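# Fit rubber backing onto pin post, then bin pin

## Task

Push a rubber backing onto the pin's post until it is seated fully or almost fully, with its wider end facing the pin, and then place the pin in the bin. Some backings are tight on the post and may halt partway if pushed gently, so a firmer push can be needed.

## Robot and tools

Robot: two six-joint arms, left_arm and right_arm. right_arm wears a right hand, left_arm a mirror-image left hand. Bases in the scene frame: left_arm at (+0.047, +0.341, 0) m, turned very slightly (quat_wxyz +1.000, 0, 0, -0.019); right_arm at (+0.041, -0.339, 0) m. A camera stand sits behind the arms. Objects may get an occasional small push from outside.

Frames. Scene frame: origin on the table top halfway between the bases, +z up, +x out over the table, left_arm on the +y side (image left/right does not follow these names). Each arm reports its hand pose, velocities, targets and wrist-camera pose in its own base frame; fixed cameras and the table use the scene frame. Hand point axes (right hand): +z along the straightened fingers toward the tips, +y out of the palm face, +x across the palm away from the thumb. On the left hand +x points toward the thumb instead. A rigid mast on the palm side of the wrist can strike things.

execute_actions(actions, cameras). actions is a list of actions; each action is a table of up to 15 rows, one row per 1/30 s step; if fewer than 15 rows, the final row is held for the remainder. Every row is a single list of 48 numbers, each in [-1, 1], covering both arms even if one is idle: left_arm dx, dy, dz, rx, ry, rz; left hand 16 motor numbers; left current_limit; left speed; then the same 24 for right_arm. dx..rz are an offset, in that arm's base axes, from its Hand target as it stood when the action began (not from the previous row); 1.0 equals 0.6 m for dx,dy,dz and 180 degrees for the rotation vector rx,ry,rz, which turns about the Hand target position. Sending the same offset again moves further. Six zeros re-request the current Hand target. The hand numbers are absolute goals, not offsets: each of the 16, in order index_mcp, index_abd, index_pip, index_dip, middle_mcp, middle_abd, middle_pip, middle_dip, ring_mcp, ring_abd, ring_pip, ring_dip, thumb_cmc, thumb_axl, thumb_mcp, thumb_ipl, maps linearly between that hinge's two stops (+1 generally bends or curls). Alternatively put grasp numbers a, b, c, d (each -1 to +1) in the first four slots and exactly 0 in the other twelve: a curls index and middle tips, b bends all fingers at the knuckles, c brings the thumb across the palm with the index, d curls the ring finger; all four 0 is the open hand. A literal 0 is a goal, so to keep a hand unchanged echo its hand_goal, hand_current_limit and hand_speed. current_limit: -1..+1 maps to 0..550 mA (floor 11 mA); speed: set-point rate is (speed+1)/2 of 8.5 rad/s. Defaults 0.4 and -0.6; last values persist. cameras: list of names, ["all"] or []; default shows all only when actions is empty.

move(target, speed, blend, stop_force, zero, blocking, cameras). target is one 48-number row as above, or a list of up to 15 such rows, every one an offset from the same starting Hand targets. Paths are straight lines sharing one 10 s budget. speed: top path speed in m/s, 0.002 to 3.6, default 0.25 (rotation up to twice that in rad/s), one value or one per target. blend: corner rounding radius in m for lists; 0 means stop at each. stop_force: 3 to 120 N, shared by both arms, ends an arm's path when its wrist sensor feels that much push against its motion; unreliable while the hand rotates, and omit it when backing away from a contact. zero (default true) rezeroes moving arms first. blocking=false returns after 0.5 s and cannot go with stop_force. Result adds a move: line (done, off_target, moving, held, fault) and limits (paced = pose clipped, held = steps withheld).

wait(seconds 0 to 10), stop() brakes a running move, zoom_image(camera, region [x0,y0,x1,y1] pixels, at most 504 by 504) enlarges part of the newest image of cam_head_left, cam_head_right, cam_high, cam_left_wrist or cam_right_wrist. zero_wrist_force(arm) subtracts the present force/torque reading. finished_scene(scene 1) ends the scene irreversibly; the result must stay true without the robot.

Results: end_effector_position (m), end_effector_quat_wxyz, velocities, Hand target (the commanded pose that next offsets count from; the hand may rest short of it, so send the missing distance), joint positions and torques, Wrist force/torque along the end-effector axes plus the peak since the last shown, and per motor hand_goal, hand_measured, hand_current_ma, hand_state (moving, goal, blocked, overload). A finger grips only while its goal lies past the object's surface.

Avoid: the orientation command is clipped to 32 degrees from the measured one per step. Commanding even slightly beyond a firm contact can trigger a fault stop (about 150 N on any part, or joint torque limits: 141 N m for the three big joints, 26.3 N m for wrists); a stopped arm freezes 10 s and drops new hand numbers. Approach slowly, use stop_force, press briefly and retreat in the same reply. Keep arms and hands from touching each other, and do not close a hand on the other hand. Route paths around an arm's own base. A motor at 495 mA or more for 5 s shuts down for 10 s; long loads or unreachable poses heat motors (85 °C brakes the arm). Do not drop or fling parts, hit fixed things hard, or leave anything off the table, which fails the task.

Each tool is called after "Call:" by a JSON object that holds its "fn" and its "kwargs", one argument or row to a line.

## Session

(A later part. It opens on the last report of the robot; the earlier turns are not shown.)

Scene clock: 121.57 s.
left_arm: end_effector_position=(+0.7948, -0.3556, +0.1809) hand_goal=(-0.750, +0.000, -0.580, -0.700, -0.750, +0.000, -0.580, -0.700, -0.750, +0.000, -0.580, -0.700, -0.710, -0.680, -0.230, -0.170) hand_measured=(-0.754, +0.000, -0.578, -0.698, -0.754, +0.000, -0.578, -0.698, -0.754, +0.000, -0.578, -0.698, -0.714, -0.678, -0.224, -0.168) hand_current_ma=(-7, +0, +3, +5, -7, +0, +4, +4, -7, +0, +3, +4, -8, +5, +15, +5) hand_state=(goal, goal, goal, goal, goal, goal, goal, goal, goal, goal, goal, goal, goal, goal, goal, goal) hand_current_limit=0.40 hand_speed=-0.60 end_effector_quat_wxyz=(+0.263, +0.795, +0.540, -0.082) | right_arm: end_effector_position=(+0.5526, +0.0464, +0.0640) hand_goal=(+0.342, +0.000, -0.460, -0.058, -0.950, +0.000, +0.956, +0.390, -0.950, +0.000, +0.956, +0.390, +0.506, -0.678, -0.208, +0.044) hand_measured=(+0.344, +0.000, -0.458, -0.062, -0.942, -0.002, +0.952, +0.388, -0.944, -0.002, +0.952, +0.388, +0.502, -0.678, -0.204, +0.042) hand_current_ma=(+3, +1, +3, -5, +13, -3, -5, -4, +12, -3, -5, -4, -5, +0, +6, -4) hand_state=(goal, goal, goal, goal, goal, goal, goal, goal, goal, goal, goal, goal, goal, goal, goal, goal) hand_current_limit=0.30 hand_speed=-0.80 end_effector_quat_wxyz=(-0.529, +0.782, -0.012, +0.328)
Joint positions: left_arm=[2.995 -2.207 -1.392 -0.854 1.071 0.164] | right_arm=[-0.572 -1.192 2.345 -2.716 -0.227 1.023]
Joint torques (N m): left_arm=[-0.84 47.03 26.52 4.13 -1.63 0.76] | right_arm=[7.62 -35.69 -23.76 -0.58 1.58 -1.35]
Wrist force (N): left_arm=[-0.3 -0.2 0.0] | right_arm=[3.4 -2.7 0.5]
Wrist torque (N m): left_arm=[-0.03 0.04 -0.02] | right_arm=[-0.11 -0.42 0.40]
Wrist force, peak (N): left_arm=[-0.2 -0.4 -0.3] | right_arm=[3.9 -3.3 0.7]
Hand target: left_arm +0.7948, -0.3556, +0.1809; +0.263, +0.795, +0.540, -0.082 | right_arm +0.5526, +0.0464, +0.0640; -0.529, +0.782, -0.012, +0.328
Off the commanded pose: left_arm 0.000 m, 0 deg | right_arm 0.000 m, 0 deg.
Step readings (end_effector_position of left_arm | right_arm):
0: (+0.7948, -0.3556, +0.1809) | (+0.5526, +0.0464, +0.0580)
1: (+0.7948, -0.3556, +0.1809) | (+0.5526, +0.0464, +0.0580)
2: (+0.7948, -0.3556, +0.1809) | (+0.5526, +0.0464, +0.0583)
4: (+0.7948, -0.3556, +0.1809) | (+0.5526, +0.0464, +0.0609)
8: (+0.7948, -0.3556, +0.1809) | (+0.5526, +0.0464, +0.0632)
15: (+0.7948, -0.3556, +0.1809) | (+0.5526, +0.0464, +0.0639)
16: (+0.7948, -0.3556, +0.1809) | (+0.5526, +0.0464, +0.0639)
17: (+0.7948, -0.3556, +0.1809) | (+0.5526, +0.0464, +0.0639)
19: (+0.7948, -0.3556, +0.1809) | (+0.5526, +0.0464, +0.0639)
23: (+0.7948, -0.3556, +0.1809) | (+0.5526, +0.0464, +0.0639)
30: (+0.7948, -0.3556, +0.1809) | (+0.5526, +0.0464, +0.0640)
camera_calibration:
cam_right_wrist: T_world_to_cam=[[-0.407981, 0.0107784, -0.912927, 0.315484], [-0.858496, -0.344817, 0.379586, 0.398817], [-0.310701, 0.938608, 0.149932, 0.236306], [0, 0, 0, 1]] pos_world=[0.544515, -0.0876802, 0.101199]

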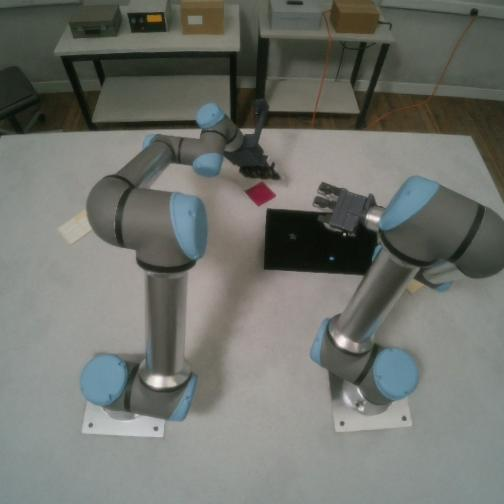

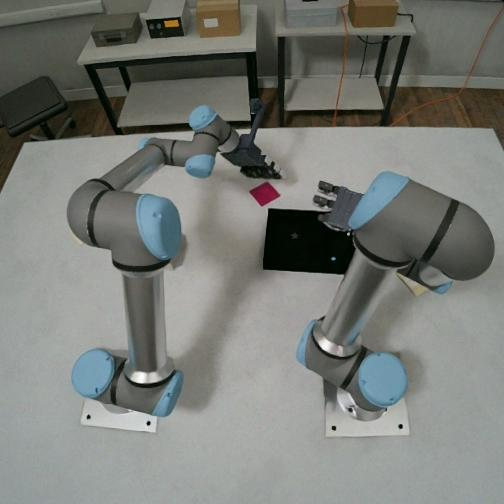

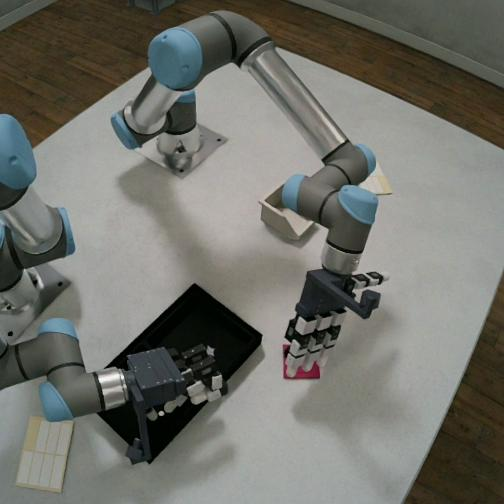

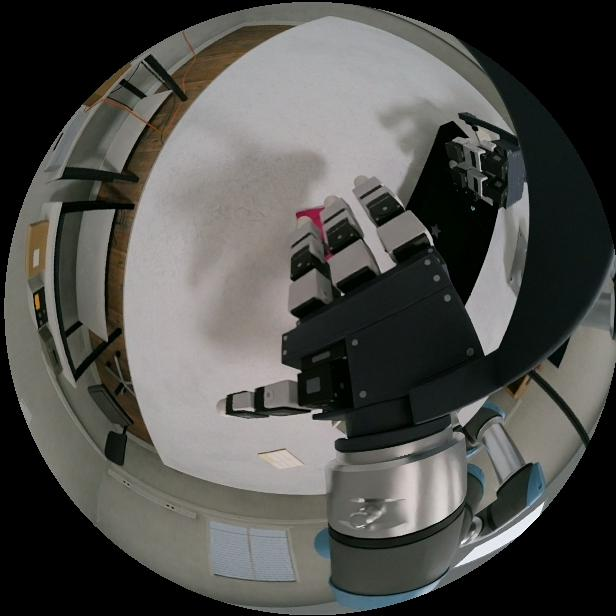

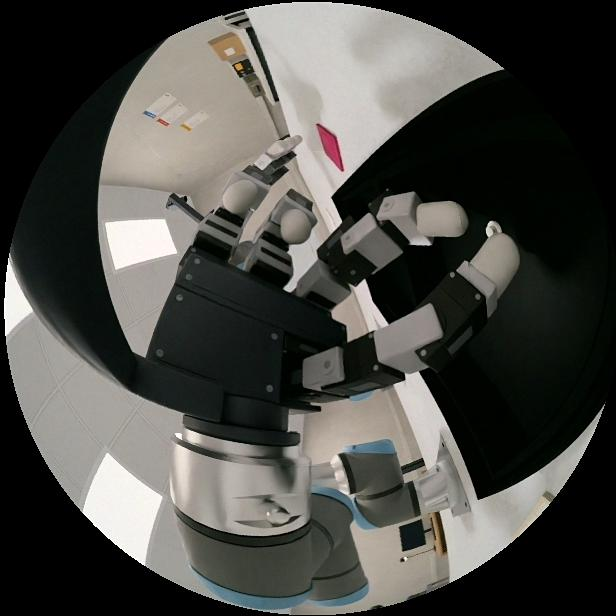

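Call:
{"fn": "move", "kwargs": {
  "target": [0,0,0,0,0,0,0,0,0,0,0,0,0,0,0,0,0,0,0,0,0,0,0.4,-0.6,0,0,-0.0125,0,0,0,0.342,0,-0.46,-0.058,-0.95,0,0.956,0.391,-0.95,0,0.956,0.391,0.506,-0.677,-0.5,0.044,0.3,-0.6],
  "speed": 0.03
}}

Call:
{"fn": "move", "kwargs": {
  "target": [0,0,0,0,0,0,0,0,0,0,0,0,0,0,0,0,0,0,0,0,0,0,0.4,-0.6,0,0,-0.0075,0,0,0,0.342,0,-0.46,-0.058,-0.95,0,0.956,0.391,-0.95,0,0.956,0.391,0.506,-0.677,-0.5,0.044,0.3,-0.6],
  "speed": 0.004,
  "stop_force": 3,
  "cameras": ["cam_right_wrist"]
}}

Call:
{"fn": "zoom_image", "kwargs": {
  "camera": "cam_right_wrist",
  "region": [400, 160, 560, 320]
}}

Scene clock: 129.67 s.
left_arm: end_effector_position=(+0.7948, -0.3556, +0.1809) hand_goal=(-0.750, +0.000, -0.580, -0.700, -0.750, +0.000, -0.580, -0.700, -0.750, +0.000, -0.580, -0.700, -0.710, -0.680, -0.230, -0.170) hand_measured=(-0.754, +0.000, -0.578, -0.698, -0.754, +0.000, -0.578, -0.698, -0.754, +0.000, -0.578, -0.698, -0.714, -0.678, -0.224, -0.168) hand_current_ma=(-7, +0, +3, +5, -7, +0, +4, +4, -7, +0, +3, +4, -8, +5, +15, +5) hand_state=(goal, goal, goal, goal, goal, goal, goal, goal, goal, goal, goal, goal, goal, goal, goal, goal) hand_current_limit=0.40 hand_speed=-0.60 end_effector_quat_wxyz=(+0.263, +0.795, +0.540, -0.082) | right_arm: end_effector_position=(+0.5526, +0.0464, +0.0565) hand_goal=(+0.342, +0.000, -0.460, -0.058, -0.950, +0.000, +0.956, +0.390, -0.950, +0.000, +0.956, +0.390, +0.506, -0.678, -0.500, +0.044) hand_measured=(+0.344, +0.000, -0.458, -0.062, -0.942, -0.002, +0.952, +0.388, -0.944, -0.002, +0.952, +0.388, +0.502, -0.678, -0.494, +0.042) hand_current_ma=(+3, +1, +3, -5, +13, -3, -5, -4, +12, -3, -5, -4, -5, +0, +15, -3) hand_state=(goal, goal, goal, goal, goal, goal, goal, goal, goal, goal, goal, goal, goal, goal, goal, goal) hand_current_limit=0.30 hand_speed=-0.60 end_effector_quat_wxyz=(-0.529, +0.782, -0.012, +0.328)
Joint positions: left_arm=[2.995 -2.207 -1.392 -0.854 1.071 0.164] | right_arm=[-0.572 -1.17 2.347 -2.74 -0.227 1.023]
Joint torques (N m): left_arm=[-1.15 47.02 26.62 4.26 -1.72 0.66] | right_arm=[-5.67 -20.75 4.76 -4.44 2.35 1.68]
Wrist force (N): left_arm=[0.0 -0.1 0.1] | right_arm=[3.3 -2.8 0.8]
Wrist torque (N m): left_arm=[-0.02 0.00 0.00] | right_arm=[-0.12 -0.40 0.29]
Wrist force, peak (N): left_arm=[-0.1 -0.4 -0.1] | right_arm=[3.5 -3.1 0.7]
Hand target: left_arm +0.7948, -0.3556, +0.1809; +0.263, +0.795, +0.540, -0.082 | right_arm +0.5526, +0.0464, +0.0565; -0.529, +0.782, -0.012, +0.328
Off the commanded pose: left_arm 0.000 m, 0 deg | right_arm 0.000 m, 0 deg.
move: done

Scene clock: 131.47 s.
left_arm: end_effector_position=(+0.7948, -0.3556, +0.1809) hand_goal=(-0.750, +0.000, -0.580, -0.700, -0.750, +0.000, -0.580, -0.700, -0.750, +0.000, -0.580, -0.700, -0.710, -0.680, -0.230, -0.170) hand_measured=(-0.754, +0.000, -0.578, -0.698, -0.754, +0.000, -0.578, -0.698, -0.754, +0.000, -0.578, -0.698, -0.714, -0.678, -0.224, -0.168) hand_current_ma=(-7, +0, +3, +5, -7, +0, +4, +4, -7, +0, +3, +4, -8, +5, +15, +5) hand_state=(goal, goal, goal, goal, goal, goal, goal, goal, goal, goal, goal, goal, goal, goal, goal, goal) hand_current_limit=0.40 hand_speed=-0.60 end_effector_quat_wxyz=(+0.263, +0.795, +0.540, -0.082) | right_arm: end_effector_position=(+0.5526, +0.0464, +0.0532) hand_goal=(+0.342, +0.000, -0.460, -0.058, -0.950, +0.000, +0.956, +0.390, -0.950, +0.000, +0.956, +0.390, +0.506, -0.678, -0.500, +0.044) hand_measured=(+0.342, +0.002, -0.456, -0.052, -0.942, -0.002, +0.952, +0.388, -0.944, -0.002, +0.952, +0.388, +0.502, -0.678, -0.494, +0.042) hand_current_ma=(+0, +3, +4, +11, +13, -3, -5, -4, +12, -3, -5, -4, -5, +0, +15, -3) hand_state=(goal, goal, goal, goal, goal, goal, goal, goal, goal, goal, goal, goal, goal, goal, goal, goal) hand_current_limit=0.30 hand_speed=-0.60 end_effector_quat_wxyz=(-0.529, +0.782, -0.012, +0.328)
Joint positions: left_arm=[2.995 -2.207 -1.392 -0.854 1.071 0.164] | right_arm=[-0.572 -1.16 2.348 -2.75 -0.227 1.023]
Joint torques (N m): left_arm=[-1.01 47.42 27.11 4.33 -1.71 0.65] | right_arm=[8 -35.96 -3.5 -0.26 0.96 1.26]
Wrist force (N): left_arm=[0.0 -0.4 -0.1] | right_arm=[3.6 -4.6 0.8]
Wrist torque (N m): left_arm=[-0.04 0.00 0.00] | right_arm=[-0.20 -0.40 0.31]
Wrist force, peak (N): left_arm=[0.0 -0.5 -0.1] | right_arm=[4.1 -7.1 1.3]
Hand target: left_arm +0.7948, -0.3556, +0.1809; +0.263, +0.795, +0.540, -0.082 | right_arm +0.5526, +0.0464, +0.0532; -0.529, +0.782, -0.012, +0.328 (not the last commanded pose)
Off the commanded pose: left_arm 0.000 m, 0 deg | right_arm 0.001 m, 0 deg.
move: contact (right_arm)
camera_calibration:
cam_right_wrist: T_world_to_cam=[[-0.407981, 0.0107784, -0.912927, 0.305626], [-0.858496, -0.344817, 0.379586, 0.402882], [-0.310701, 0.938608, 0.149932, 0.238019], [0, 0, 0, 1]] pos_world=[0.544515, -0.0877802, 0.0903988]
Images, in order (width x height): cam_right_wrist 616x616.

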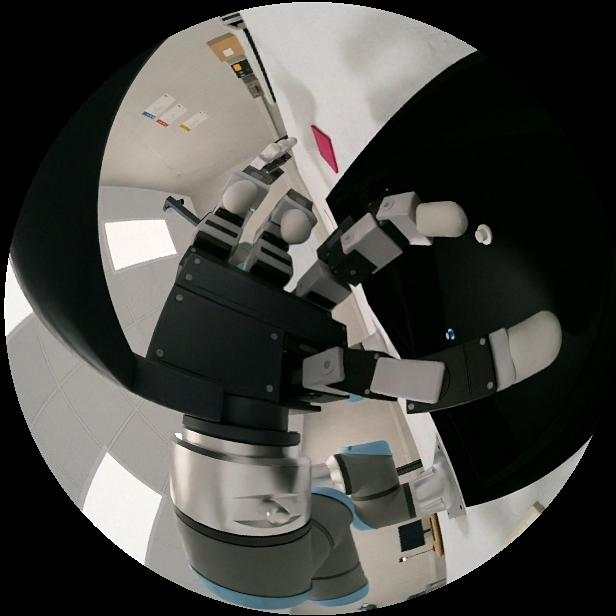

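Scaled by 3.150 from the camera's 616x616 image, which has a finer 880x880 frame.

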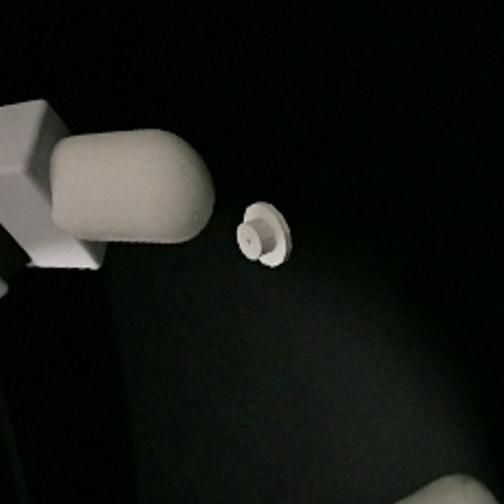

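Call:
{"fn": "move", "kwargs": {
  "target": [
    [0,0,0,0,0,0,0,0,0,0,0,0,0,0,0,0,0,0,0,0,0,0,0.4,-0.6,0,0,0.006,0,0,0,0.342,0,-0.46,-0.058,-0.95,0,0.956,0.391,-0.95,0,0.956,0.391,0.506,-0.677,-0.5,0.044,0.3,-0.6],
    [0,0,0,0,0,0,0,0,0,0,0,0,0,0,0,0,0,0,0,0,0,0,0.4,-0.6,0,0,0.006,0,0,0,0.342,0,-0.46,-0.058,-0.95,0,0.956,0.391,-0.95,0,0.956,0.391,0.506,-0.677,-0.288,0.186,0.3,-0.7]
  ],
  "speed": 0.02
}}

Call:
{"fn": "move", "kwargs": {
  "target": [0,0,0,0,0,0,0,0,0,0,0,0,0,0,0,0,0,0,0,0,0,0,0.4,-0.6,0,0,-0.0058,0,0,0,0.342,0,-0.46,-0.058,-0.95,0,0.956,0.391,-0.95,0,0.956,0.391,0.506,-0.677,-0.288,0.186,0.3,-0.7],
  "speed": 0.004,
  "stop_force": 3,
  "cameras": ["cam_right_wrist"]
}}

Call:
{"fn": "zoom_image", "kwargs": {
  "camera": "cam_right_wrist",
  "region": [440, 180, 540, 280]
}}

Scene clock: 133.80 s.
left_arm: end_effector_position=(+0.7948, -0.3556, +0.1809) hand_goal=(-0.750, +0.000, -0.580, -0.700, -0.750, +0.000, -0.580, -0.700, -0.750, +0.000, -0.580, -0.700, -0.710, -0.680, -0.230, -0.170) hand_measured=(-0.754, +0.000, -0.578, -0.698, -0.754, +0.000, -0.578, -0.698, -0.754, +0.000, -0.578, -0.698, -0.714, -0.678, -0.224, -0.168) hand_current_ma=(-7, +0, +3, +5, -7, +0, +4, +4, -7, +0, +3, +4, -8, +5, +15, +5) hand_state=(goal, goal, goal, goal, goal, goal, goal, goal, goal, goal, goal, goal, goal, goal, goal, goal) hand_current_limit=0.40 hand_speed=-0.60 end_effector_quat_wxyz=(+0.263, +0.795, +0.540, -0.082) | right_arm: end_effector_position=(+0.5526, +0.0464, +0.0568) hand_goal=(+0.342, +0.000, -0.460, -0.058, -0.950, +0.000, +0.956, +0.390, -0.950, +0.000, +0.956, +0.390, +0.506, -0.678, -0.288, +0.186) hand_measured=(+0.342, +0.000, -0.458, -0.056, -0.942, -0.002, +0.952, +0.388, -0.944, -0.002, +0.952, +0.388, +0.502, -0.678, -0.290, +0.184) hand_current_ma=(+0, +1, +3, +3, +13, -3, -5, -4, +12, -3, -5, -4, -5, +0, -2, -4) hand_state=(goal, goal, goal, goal, goal, goal, goal, goal, goal, goal, goal, goal, goal, goal, goal, goal) hand_current_limit=0.30 hand_speed=-0.70 end_effector_quat_wxyz=(-0.529, +0.782, -0.012, +0.328)
Joint positions: left_arm=[2.995 -2.207 -1.392 -0.854 1.071 0.164] | right_arm=[-0.572 -1.171 2.347 -2.739 -0.227 1.023]
Joint torques (N m): left_arm=[-1.41 47.28 26.98 4.29 -1.76 0.63] | right_arm=[6.31 -34.64 -23.63 -0.54 0.46 -1.47]
Wrist force (N): left_arm=[0.0 -0.3 0.0] | right_arm=[3.3 -2.9 1.0]
Wrist torque (N m): left_arm=[-0.04 0.00 0.01] | right_arm=[-0.17 -0.41 0.33]
Wrist force, peak (N): left_arm=[-0.1 -0.4 -0.1] | right_arm=[3.6 -5.2 1.2]
Hand target: left_arm +0.7948, -0.3556, +0.1809; +0.263, +0.795, +0.540, -0.082 | right_arm +0.5526, +0.0464, +0.0568; -0.529, +0.782, -0.012, +0.328
Off the commanded pose: left_arm 0.000 m, 0 deg | right_arm 0.000 m, 0 deg.
move: done

Scene clock: 135.47 s.
left_arm: end_effector_position=(+0.7948, -0.3556, +0.1809) hand_goal=(-0.750, +0.000, -0.580, -0.700, -0.750, +0.000, -0.580, -0.700, -0.750, +0.000, -0.580, -0.700, -0.710, -0.680, -0.230, -0.170) hand_measured=(-0.754, +0.000, -0.578, -0.698, -0.754, +0.000, -0.578, -0.698, -0.754, +0.000, -0.578, -0.698, -0.714, -0.678, -0.224, -0.168) hand_current_ma=(-7, +0, +3, +5, -7, +0, +4, +4, -7, +0, +3, +4, -8, +5, +15, +5) hand_state=(goal, goal, goal, goal, goal, goal, goal, goal, goal, goal, goal, goal, goal, goal, goal, goal) hand_current_limit=0.40 hand_speed=-0.60 end_effector_quat_wxyz=(+0.263, +0.795, +0.540, -0.082) | right_arm: end_effector_position=(+0.5526, +0.0464, +0.0534) hand_goal=(+0.342, +0.000, -0.460, -0.058, -0.950, +0.000, +0.956, +0.390, -0.950, +0.000, +0.956, +0.390, +0.506, -0.678, -0.288, +0.186) hand_measured=(+0.342, +0.000, -0.458, -0.054, -0.942, -0.002, +0.952, +0.388, -0.944, -0.002, +0.952, +0.388, +0.502, -0.678, -0.290, +0.184) hand_current_ma=(+0, +1, +3, +5, +13, -3, -5, -4, +12, -3, -5, -4, -5, +0, -2, -4) hand_state=(goal, goal, goal, goal, goal, goal, goal, goal, goal, goal, goal, goal, goal, goal, goal, goal) hand_current_limit=0.30 hand_speed=-0.70 end_effector_quat_wxyz=(-0.529, +0.782, -0.012, +0.328)
Joint positions: left_arm=[2.995 -2.207 -1.392 -0.854 1.071 0.164] | right_arm=[-0.572 -1.16 2.348 -2.75 -0.227 1.023]
Joint torques (N m): left_arm=[-0.58 46.42 27.23 4.2 -1.81 0.64] | right_arm=[-4.49 -19.8 4.8 -4.15 0.97 1.63]
Wrist force (N): left_arm=[-0.2 -0.2 -0.2] | right_arm=[3.8 -5.3 0.9]
Wrist torque (N m): left_arm=[0.00 0.02 -0.01] | right_arm=[-0.29 -0.42 0.35]
Wrist force, peak (N): left_arm=[-0.2 -0.5 -0.1] | right_arm=[3.8 -5.6 1.3]
Hand target: left_arm +0.7948, -0.3556, +0.1809; +0.263, +0.795, +0.540, -0.082 | right_arm +0.5526, +0.0464, +0.0534; -0.529, +0.782, -0.012, +0.328
Off the commanded pose: left_arm 0.000 m, 0 deg | right_arm 0.000 m, 0 deg.
move: done
camera_calibration:
cam_right_wrist: T_world_to_cam=[[-0.407968, 0.01074, -0.912933, 0.305798], [-0.85847, -0.344898, 0.379573, 0.402786], [-0.310792, 0.938579, 0.149927, 0.238036], [0, 0, 0, 1]] pos_world=[0.544515, -0.08778, 0.0905988]
Images, in order (width x height): cam_right_wrist 616x616.

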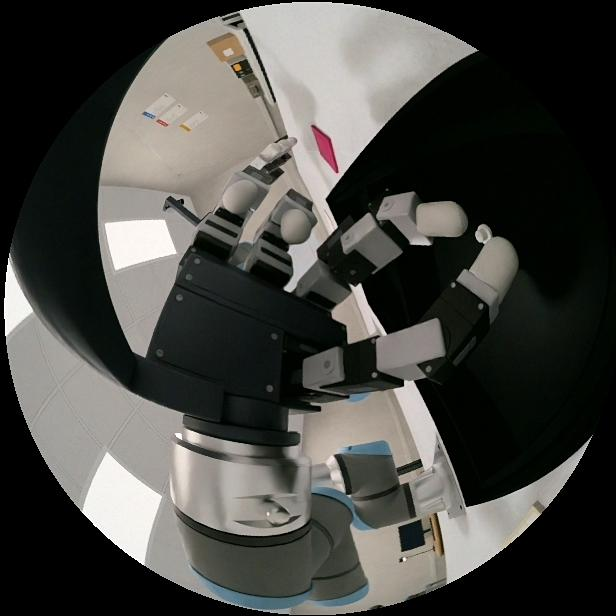

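Scaled by 5.040 from the camera's 616x616 image, which has a finer 880x880 frame.

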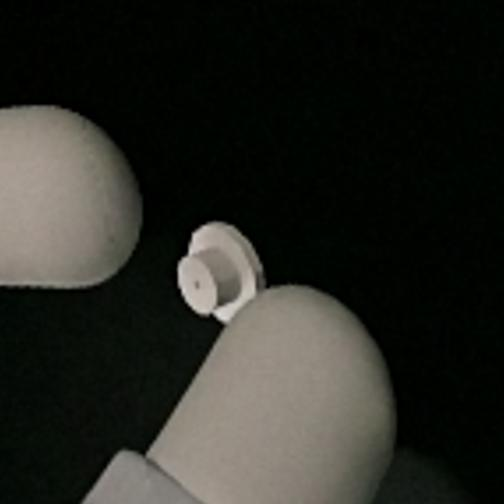

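Call:
{"fn": "execute_actions", "kwargs": {
  "actions": [
    [[0,0,0,0,0,0,0,0,0,0,0,0,0,0,0,0,0,0,0,0,0,0,0.4,-0.6,0,0,0.0005,0,0,0,0.39,0,-0.405,-0.22,-0.95,0,0.956,0.391,-0.95,0,0.956,0.391,0.506,-0.677,-0.25,0.184,0.3,-0.9]],
    [[0,0,0,0,0,0,0,0,0,0,0,0,0,0,0,0,0,0,0,0,0,0,0.4,-0.6,0,0,0,0,0,0,0.39,0,-0.405,-0.22,-0.95,0,0.956,0.391,-0.95,0,0.956,0.391,0.506,-0.677,-0.25,0.184,0.3,-0.9]]
  ],
  "cameras": ["cam_right_wrist"]
}}

Call:
{"fn": "zoom_image", "kwargs": {
  "camera": "cam_right_wrist",
  "region": [440, 180, 540, 280]
}}

Scene clock: 136.97 s.
left_arm: end_effector_position=(+0.7948, -0.3556, +0.1809) hand_goal=(-0.750, +0.000, -0.580, -0.700, -0.750, +0.000, -0.580, -0.700, -0.750, +0.000, -0.580, -0.700, -0.710, -0.680, -0.230, -0.170) hand_measured=(-0.754, +0.000, -0.578, -0.698, -0.754, +0.000, -0.578, -0.698, -0.754, +0.000, -0.578, -0.698, -0.714, -0.678, -0.224, -0.168) hand_current_ma=(-7, +0, +3, +5, -7, +0, +4, +4, -7, +0, +3, +4, -8, +5, +15, +5) hand_state=(goal, goal, goal, goal, goal, goal, goal, goal, goal, goal, goal, goal, goal, goal, goal, goal) hand_current_limit=0.40 hand_speed=-0.60 end_effector_quat_wxyz=(+0.263, +0.795, +0.540, -0.082) | right_arm: end_effector_position=(+0.5526, +0.0464, +0.0536) hand_goal=(+0.390, +0.000, -0.406, -0.220, -0.950, +0.000, +0.956, +0.390, -0.950, +0.000, +0.956, +0.390, +0.506, -0.678, -0.250, +0.184) hand_measured=(+0.388, +0.000, -0.404, -0.206, -0.942, -0.002, +0.952, +0.388, -0.944, -0.002, +0.952, +0.388, +0.502, -0.678, -0.252, +0.184) hand_current_ma=(-2, +0, +2, +32, +13, -3, -5, -4, +12, -3, -5, -4, -5, +0, -3, +0) hand_state=(goal, goal, goal, goal, goal, goal, goal, goal, goal, goal, goal, goal, goal, goal, goal, goal) hand_current_limit=0.30 hand_speed=-0.90 end_effector_quat_wxyz=(-0.529, +0.782, -0.012, +0.328)
Joint positions: left_arm=[2.995 -2.207 -1.392 -0.854 1.071 0.164] | right_arm=[-0.572 -1.161 2.348 -2.749 -0.227 1.023]
Joint torques (N m): left_arm=[-1.38 47.54 26.87 4.35 -1.88 0.77] | right_arm=[-8.86 -36.11 -16.84 -0.46 0.96 -1.35]
Wrist force (N): left_arm=[0.0 -0.1 0.0] | right_arm=[3.5 -6.0 1.2]
Wrist torque (N m): left_arm=[-0.02 0.00 0.00] | right_arm=[-0.31 -0.40 0.37]
Wrist force, peak (N): left_arm=[-0.3 -0.3 -0.2] | right_arm=[3.5 -6.2 1.3]
Hand target: left_arm +0.7948, -0.3556, +0.1809; +0.263, +0.795, +0.540, -0.082 | right_arm +0.5526, +0.0464, +0.0537; -0.529, +0.782, -0.012, +0.328
Off the commanded pose: left_arm 0.000 m, 0 deg | right_arm 0.000 m, 0 deg.
Step readings (end_effector_position of left_arm | right_arm):
0: (+0.7948, -0.3556, +0.1809) | (+0.5526, +0.0464, +0.0534)
1: (+0.7948, -0.3556, +0.1809) | (+0.5526, +0.0464, +0.0534)
2: (+0.7948, -0.3556, +0.1809) | (+0.5526, +0.0464, +0.0534)
4: (+0.7948, -0.3556, +0.1809) | (+0.5526, +0.0464, +0.0534)
8: (+0.7948, -0.3556, +0.1809) | (+0.5526, +0.0464, +0.0536)
15: (+0.7948, -0.3556, +0.1809) | (+0.5526, +0.0464, +0.0536)
16: (+0.7948, -0.3556, +0.1809) | (+0.5526, +0.0464, +0.0536)
17: (+0.7948, -0.3556, +0.1809) | (+0.5526, +0.0464, +0.0536)
19: (+0.7948, -0.3556, +0.1809) | (+0.5526, +0.0464, +0.0536)
23: (+0.7948, -0.3556, +0.1809) | (+0.5526, +0.0464, +0.0536)
30: (+0.7948, -0.3556, +0.1809) | (+0.5526, +0.0464, +0.0536)
camera_calibration:
cam_right_wrist: T_world_to_cam=[[-0.407981, 0.0107784, -0.912927, 0.30599], [-0.858496, -0.344817, 0.379586, 0.402765], [-0.310701, 0.938608, 0.149932, 0.237865], [0, 0, 0, 1]] pos_world=[0.544515, -0.0876802, 0.0907988]
Images, in order (width x height): cam_right_wrist 616x616.

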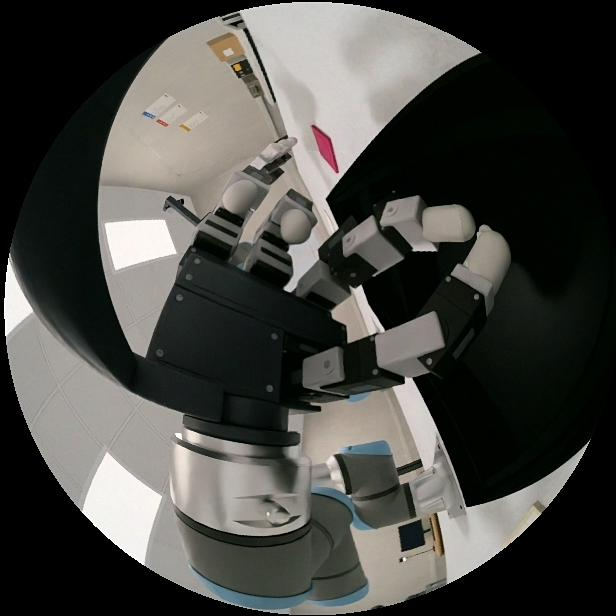

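Scaled by 5.040 from the camera's 616x616 image, which has a finer 880x880 frame.

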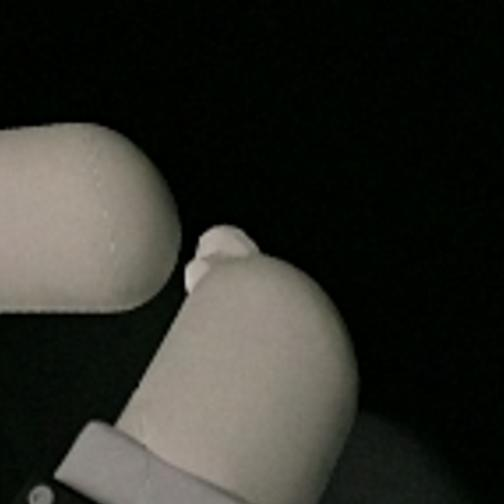

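Call:
{"fn": "execute_actions", "kwargs": {
  "actions": [
    [[0,0,0,0,0,0,0,0,0,0,0,0,0,0,0,0,0,0,0,0,0,0,0.4,-0.6,0,0,0,0,0,0,0.41,0,-0.405,-0.24,-0.95,0,0.956,0.391,-0.95,0,0.956,0.391,0.506,-0.677,-0.225,0.184,0.3,-0.93]],
    [[0,0,0,0,0,0,0,0,0,0,0,0,0,0,0,0,0,0,0,0,0,0,0.4,-0.6,0,0,0,0,0,0,0.5,0,-0.4,-0.24,-0.95,0,0.956,0.391,-0.95,0,0.956,0.391,0.506,-0.677,-0.16,0.184,0.3,-0.93]],
    [[0,0,0,0,0,0,0,0,0,0,0,0,0,0,0,0,0,0,0,0,0,0,0.4,-0.6,0,0,0,0,0,0,0.5,0,-0.4,-0.24,-0.95,0,0.956,0.391,-0.95,0,0.956,0.391,0.506,-0.677,-0.16,0.184,0.3,-0.93]]
  ],
  "cameras": ["cam_right_wrist"]
}}

Call:
{"fn": "zoom_image", "kwargs": {
  "camera": "cam_right_wrist",
  "region": [440, 180, 540, 280]
}}

Scene clock: 138.97 s.
left_arm: end_effector_position=(+0.7948, -0.3556, +0.1809) hand_goal=(-0.750, +0.000, -0.580, -0.700, -0.750, +0.000, -0.580, -0.700, -0.750, +0.000, -0.580, -0.700, -0.710, -0.680, -0.230, -0.170) hand_measured=(-0.754, +0.000, -0.578, -0.698, -0.754, +0.000, -0.578, -0.698, -0.754, +0.000, -0.578, -0.698, -0.714, -0.678, -0.224, -0.168) hand_current_ma=(-7, +0, +3, +5, -7, +0, +4, +4, -7, +0, +3, +4, -8, +5, +15, +5) hand_state=(goal, goal, goal, goal, goal, goal, goal, goal, goal, goal, goal, goal, goal, goal, goal, goal) hand_current_limit=0.40 hand_speed=-0.60 end_effector_quat_wxyz=(+0.263, +0.795, +0.540, -0.082) | right_arm: end_effector_position=(+0.5526, +0.0464, +0.0537) hand_goal=(+0.500, +0.000, -0.400, -0.240, -0.950, +0.000, +0.956, +0.390, -0.950, +0.000, +0.956, +0.390, +0.506, -0.678, -0.160, +0.184) hand_measured=(+0.412, +0.004, -0.412, -0.236, -0.942, -0.002, +0.952, +0.388, -0.944, -0.002, +0.952, +0.388, +0.504, -0.678, -0.224, +0.172) hand_current_ma=(-333, +5, -24, +6, +13, -3, -5, -4, +12, -3, -5, -4, -3, +0, -282, -32) hand_state=(blocked, goal, goal, goal, goal, goal, goal, goal, goal, goal, goal, goal, goal, goal, blocked, goal) hand_current_limit=0.30 hand_speed=-0.93 end_effector_quat_wxyz=(-0.529, +0.782, -0.012, +0.328)
Joint positions: left_arm=[2.995 -2.207 -1.392 -0.854 1.071 0.164] | right_arm=[-0.572 -1.161 2.348 -2.749 -0.227 1.023]
Joint torques (N m): left_arm=[-0.66 46.8 27.05 4.19 -1.82 0.9] | right_arm=[-11.05 -31.67 -21.22 -0.55 0.95 -1.45]
Wrist force (N): left_arm=[-0.1 -0.1 -0.1] | right_arm=[4.6 -9.1 0.8]
Wrist torque (N m): left_arm=[-0.01 0.02 -0.01] | right_arm=[-0.51 -0.48 0.40]
Wrist force, peak (N): left_arm=[-0.2 -0.4 -0.2] | right_arm=[4.3 -9.4 1.2]
Hand target: left_arm +0.7948, -0.3556, +0.1809; +0.263, +0.795, +0.540, -0.082 | right_arm +0.5526, +0.0464, +0.0537; -0.529, +0.782, -0.012, +0.328
Off the commanded pose: left_arm 0.000 m, 0 deg | right_arm 0.000 m, 0 deg.
Step readings (end_effector_position of left_arm | right_arm):
0: (+0.7948, -0.3556, +0.1809) | (+0.5526, +0.0464, +0.0537)
1: (+0.7948, -0.3556, +0.1809) | (+0.5526, +0.0464, +0.0537)
2: (+0.7948, -0.3556, +0.1809) | (+0.5526, +0.0464, +0.0537)
4: (+0.7948, -0.3556, +0.1809) | (+0.5526, +0.0464, +0.0537)
8: (+0.7948, -0.3556, +0.1809) | (+0.5526, +0.0464, +0.0537)
15: (+0.7948, -0.3556, +0.1809) | (+0.5526, +0.0464, +0.0537)
16: (+0.7948, -0.3556, +0.1809) | (+0.5526, +0.0464, +0.0537)
17: (+0.7948, -0.3556, +0.1809) | (+0.5526, +0.0464, +0.0537)
19: (+0.7948, -0.3556, +0.1809) | (+0.5526, +0.0464, +0.0537)
23: (+0.7948, -0.3556, +0.1809) | (+0.5526, +0.0464, +0.0537)
30: (+0.7948, -0.3556, +0.1809) | (+0.5526, +0.0464, +0.0537)
31: (+0.7948, -0.3556, +0.1809) | (+0.5526, +0.0464, +0.0537)
32: (+0.7948, -0.3556, +0.1809) | (+0.5526, +0.0464, +0.0537)
34: (+0.7948, -0.3556, +0.1809) | (+0.5526, +0.0464, +0.0537)
38: (+0.7948, -0.3556, +0.1809) | (+0.5526, +0.0464, +0.0537)
45: (+0.7948, -0.3556, +0.1809) | (+0.5526, +0.0464, +0.0537)
camera_calibration:
cam_right_wrist: T_world_to_cam=[[-0.407981, 0.0107784, -0.912927, 0.306082], [-0.858496, -0.344817, 0.379586, 0.402692], [-0.310701, 0.938608, 0.149932, 0.237944], [0, 0, 0, 1]] pos_world=[0.544515, -0.0877802, 0.0908988]
Images, in order (width x height): cam_right_wrist 616x616.

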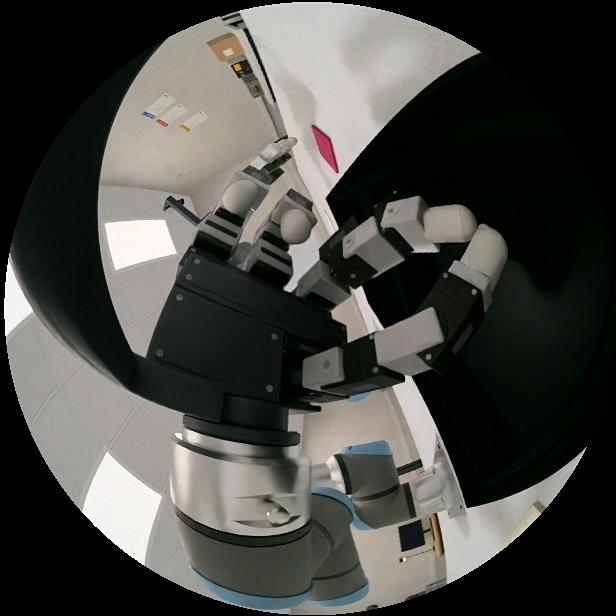

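Scaled by 5.040 from the camera's 616x616 image, which has a finer 880x880 frame.

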